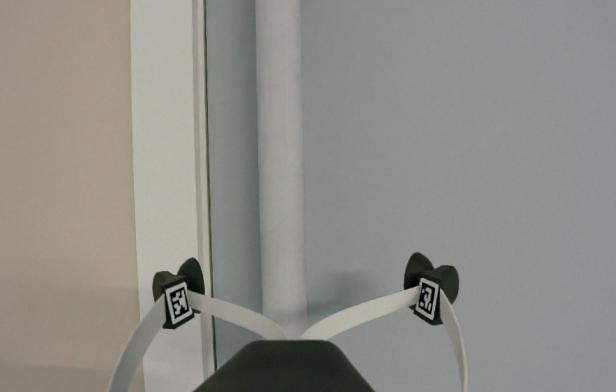

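Call:
move:
  blocking: false
  r2: {"base": {"translate_m": 0.055, "strafe_m": 0.01}, "joints": {"arm_m": 0.176}, "contact_limits": {"translate_m": 0.3, "arm_m": 0.1}, "pace": "slow"}

Call:
wait:
  seconds: 3
  cameras: ["r2_wrist_camera"]

Scene clock: 268.23 s.
move: r2 moving
r1: as last shown
r1.lidar_m: 1.25 1.30 1.61 2.37 2.44 1.69 1.57 1.63 2.15 2.31 1.86 1.27
r1.motor_effort: lift_m=+24(24) arm_m=-3(4) wheel_0=-4(4) wheel_1=-2(2) wheel_2=-1(1)
r1.servo_current: wrist_yaw_rad=59(59) wrist_pitch_rad=39(46) wrist_roll_rad=39(72) gripper_m=46(46)
r1.wrist_depth_mm: - - - - 1060 - - / 1025 - - - 1060 - - / 1008 - - - 1060 - - / 1025 - - - 1078 - - / 1008 - - - 991 - - / 1025 - 190 - 187 - - / - 141 - 137 182 - -
r2.base_odometry: x=-3.582 y=-1.440 heading=-2.871
r2.turned_by_wheels: +0.000
r2.turned_by_imu: +0.001
r2.base_tilt: forward=-0.6 right=+0.1
r2.lidar_m: 0.63 0.72 1.03 1.87 1.97 2.76 1.71 1.70 2.95 2.48 0.97 0.72
r2.base_status: translate_m moving; strafe_m moving
r2.joint_positions: lift_m=+0.890 arm_m=+0.162 wrist_yaw_rad=+0.002 wrist_pitch_rad=+0.001 wrist_roll_rad=+0.000 gripper_m=+0.120
r2.joint_status: arm_m moving
r2.measured_speeds: translate_m=+0.048 strafe_m=+0.008 rotate_rad=-0.001 lift_m=+0.000 arm_m=+0.049 wrist_yaw_rad=+0.000 wrist_pitch_rad=+0.000 wrist_roll_rad=+0.000
r2.motor_effort: lift_m=+20(21) arm_m=+9(11) wheel_0=+6(11) wheel_1=+8(8) wheel_2=-11(11)
r2.servo_current: wrist_yaw_rad=52(59) wrist_pitch_rad=39(46) wrist_roll_rad=46(52) gripper_m=46(52)
r2.contact_limits: arm_m 0.1; translate_m 0.3
r2.hand_pose: x=+0.6220 y=-0.0867 z=+1.0677 quat_wxyz=(+1.000, +0.000, +0.001, +0.001) (m; r2's base frame)
r2.wrist_depth_mm: 315 297 306 297 297 293 287 / 317 300 306 301 300 294 291 / 320 301 309 301 300 296 293 / 322 301 310 303 303 296 293 / 322 304 314 231 303 298 296 / 322 307 306 231 304 300 297 / 329 309 307 - 306 304 298
pictures: none

Scene clock: 269.50 s.
earlier move: r2 done
r1.base_odometry: x=-0.794 y=+1.495 heading=-2.454
r1.turned_by_wheels: +0.000
r1.turned_by_imu: +0.000
r1.base_tilt: forward=-1.6 right=+1.3
r1.lidar_m: 1.26 1.31 1.58 2.38 2.47 1.67 1.57 1.63 2.15 2.28 1.85 1.25
r1.base_status: not commanded
r1.joint_positions: lift_m=+0.670 arm_m=+0.000 wrist_yaw_rad=+0.002 wrist_pitch_rad=+0.002 wrist_roll_rad=+0.000 gripper_m=+0.056
r1.joint_status: not commanded
r1.measured_speeds: all 0
r1.motor_effort: lift_m=+24(24) arm_m=-4(4) wheel_0=-4(4) wheel_1=-2(3) wheel_2=-1(1)
r1.servo_current: wrist_yaw_rad=59(65) wrist_pitch_rad=39(46) wrist_roll_rad=46(72) gripper_m=39(46)
r1.hand_pose: x=+0.4595 y=-0.0868 z=+0.8472 quat_wxyz=(+1.000, +0.000, +0.001, +0.001) (m; r1's base frame)
r1.wrist_depth_mm: - - - - 1078 - - / 1025 - - - 1098 - - / 1008 - - - 1078 - - / 1008 - - - 1098 - - / 1025 - - - 960 - - / 1025 - 190 - 187 - - / - 140 - 137 182 - -
r2.base_odometry: x=-3.621 y=-1.459 heading=-2.871
r2.turned_by_wheels: +0.000
r2.turned_by_imu: +0.000
r2.base_tilt: forward=-0.7 right=+0.0
r2.lidar_m: 0.57 0.66 1.00 1.86 1.97 2.76 1.75 1.78 2.98 2.33 0.91 0.67
r2.base_status: done
r2.joint_positions: lift_m=+0.890 arm_m=+0.176 wrist_yaw_rad=+0.002 wrist_pitch_rad=+0.001 wrist_roll_rad=+0.000 gripper_m=+0.120
r2.joint_status: all done
r2.measured_speeds: all 0
r2.motor_effort: lift_m=+21(21) arm_m=+7(12) wheel_0=+4(11) wheel_1=+5(8) wheel_2=-5(11)
r2.servo_current: wrist_yaw_rad=52(59) wrist_pitch_rad=39(46) wrist_roll_rad=52(59) gripper_m=52(59)
r2.contact_limits: arm_m 0.1; translate_m 0.3
r2.hand_pose: x=+0.6353 y=-0.0867 z=+1.0677 quat_wxyz=(+1.000, +0.000, +0.001, +0.001) (m; r2's base frame)
r2.wrist_depth_mm: 255 238 249 172 239 236 233 / 257 240 250 167 242 238 235 / 258 241 252 173 243 238 236 / 260 243 253 172 245 241 237 / 262 244 253 173 246 242 239 / 264 247 216 170 213 242 240 / 266 247 257 - 249 244 240
wait: 1.27 of 3 s (r2 has come to rest)
pictures: r2_wrist_camera
Images, in order (width x height): r2_wrist_camera 616x392.

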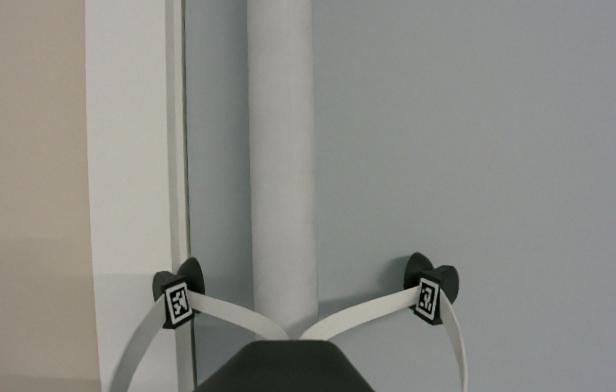

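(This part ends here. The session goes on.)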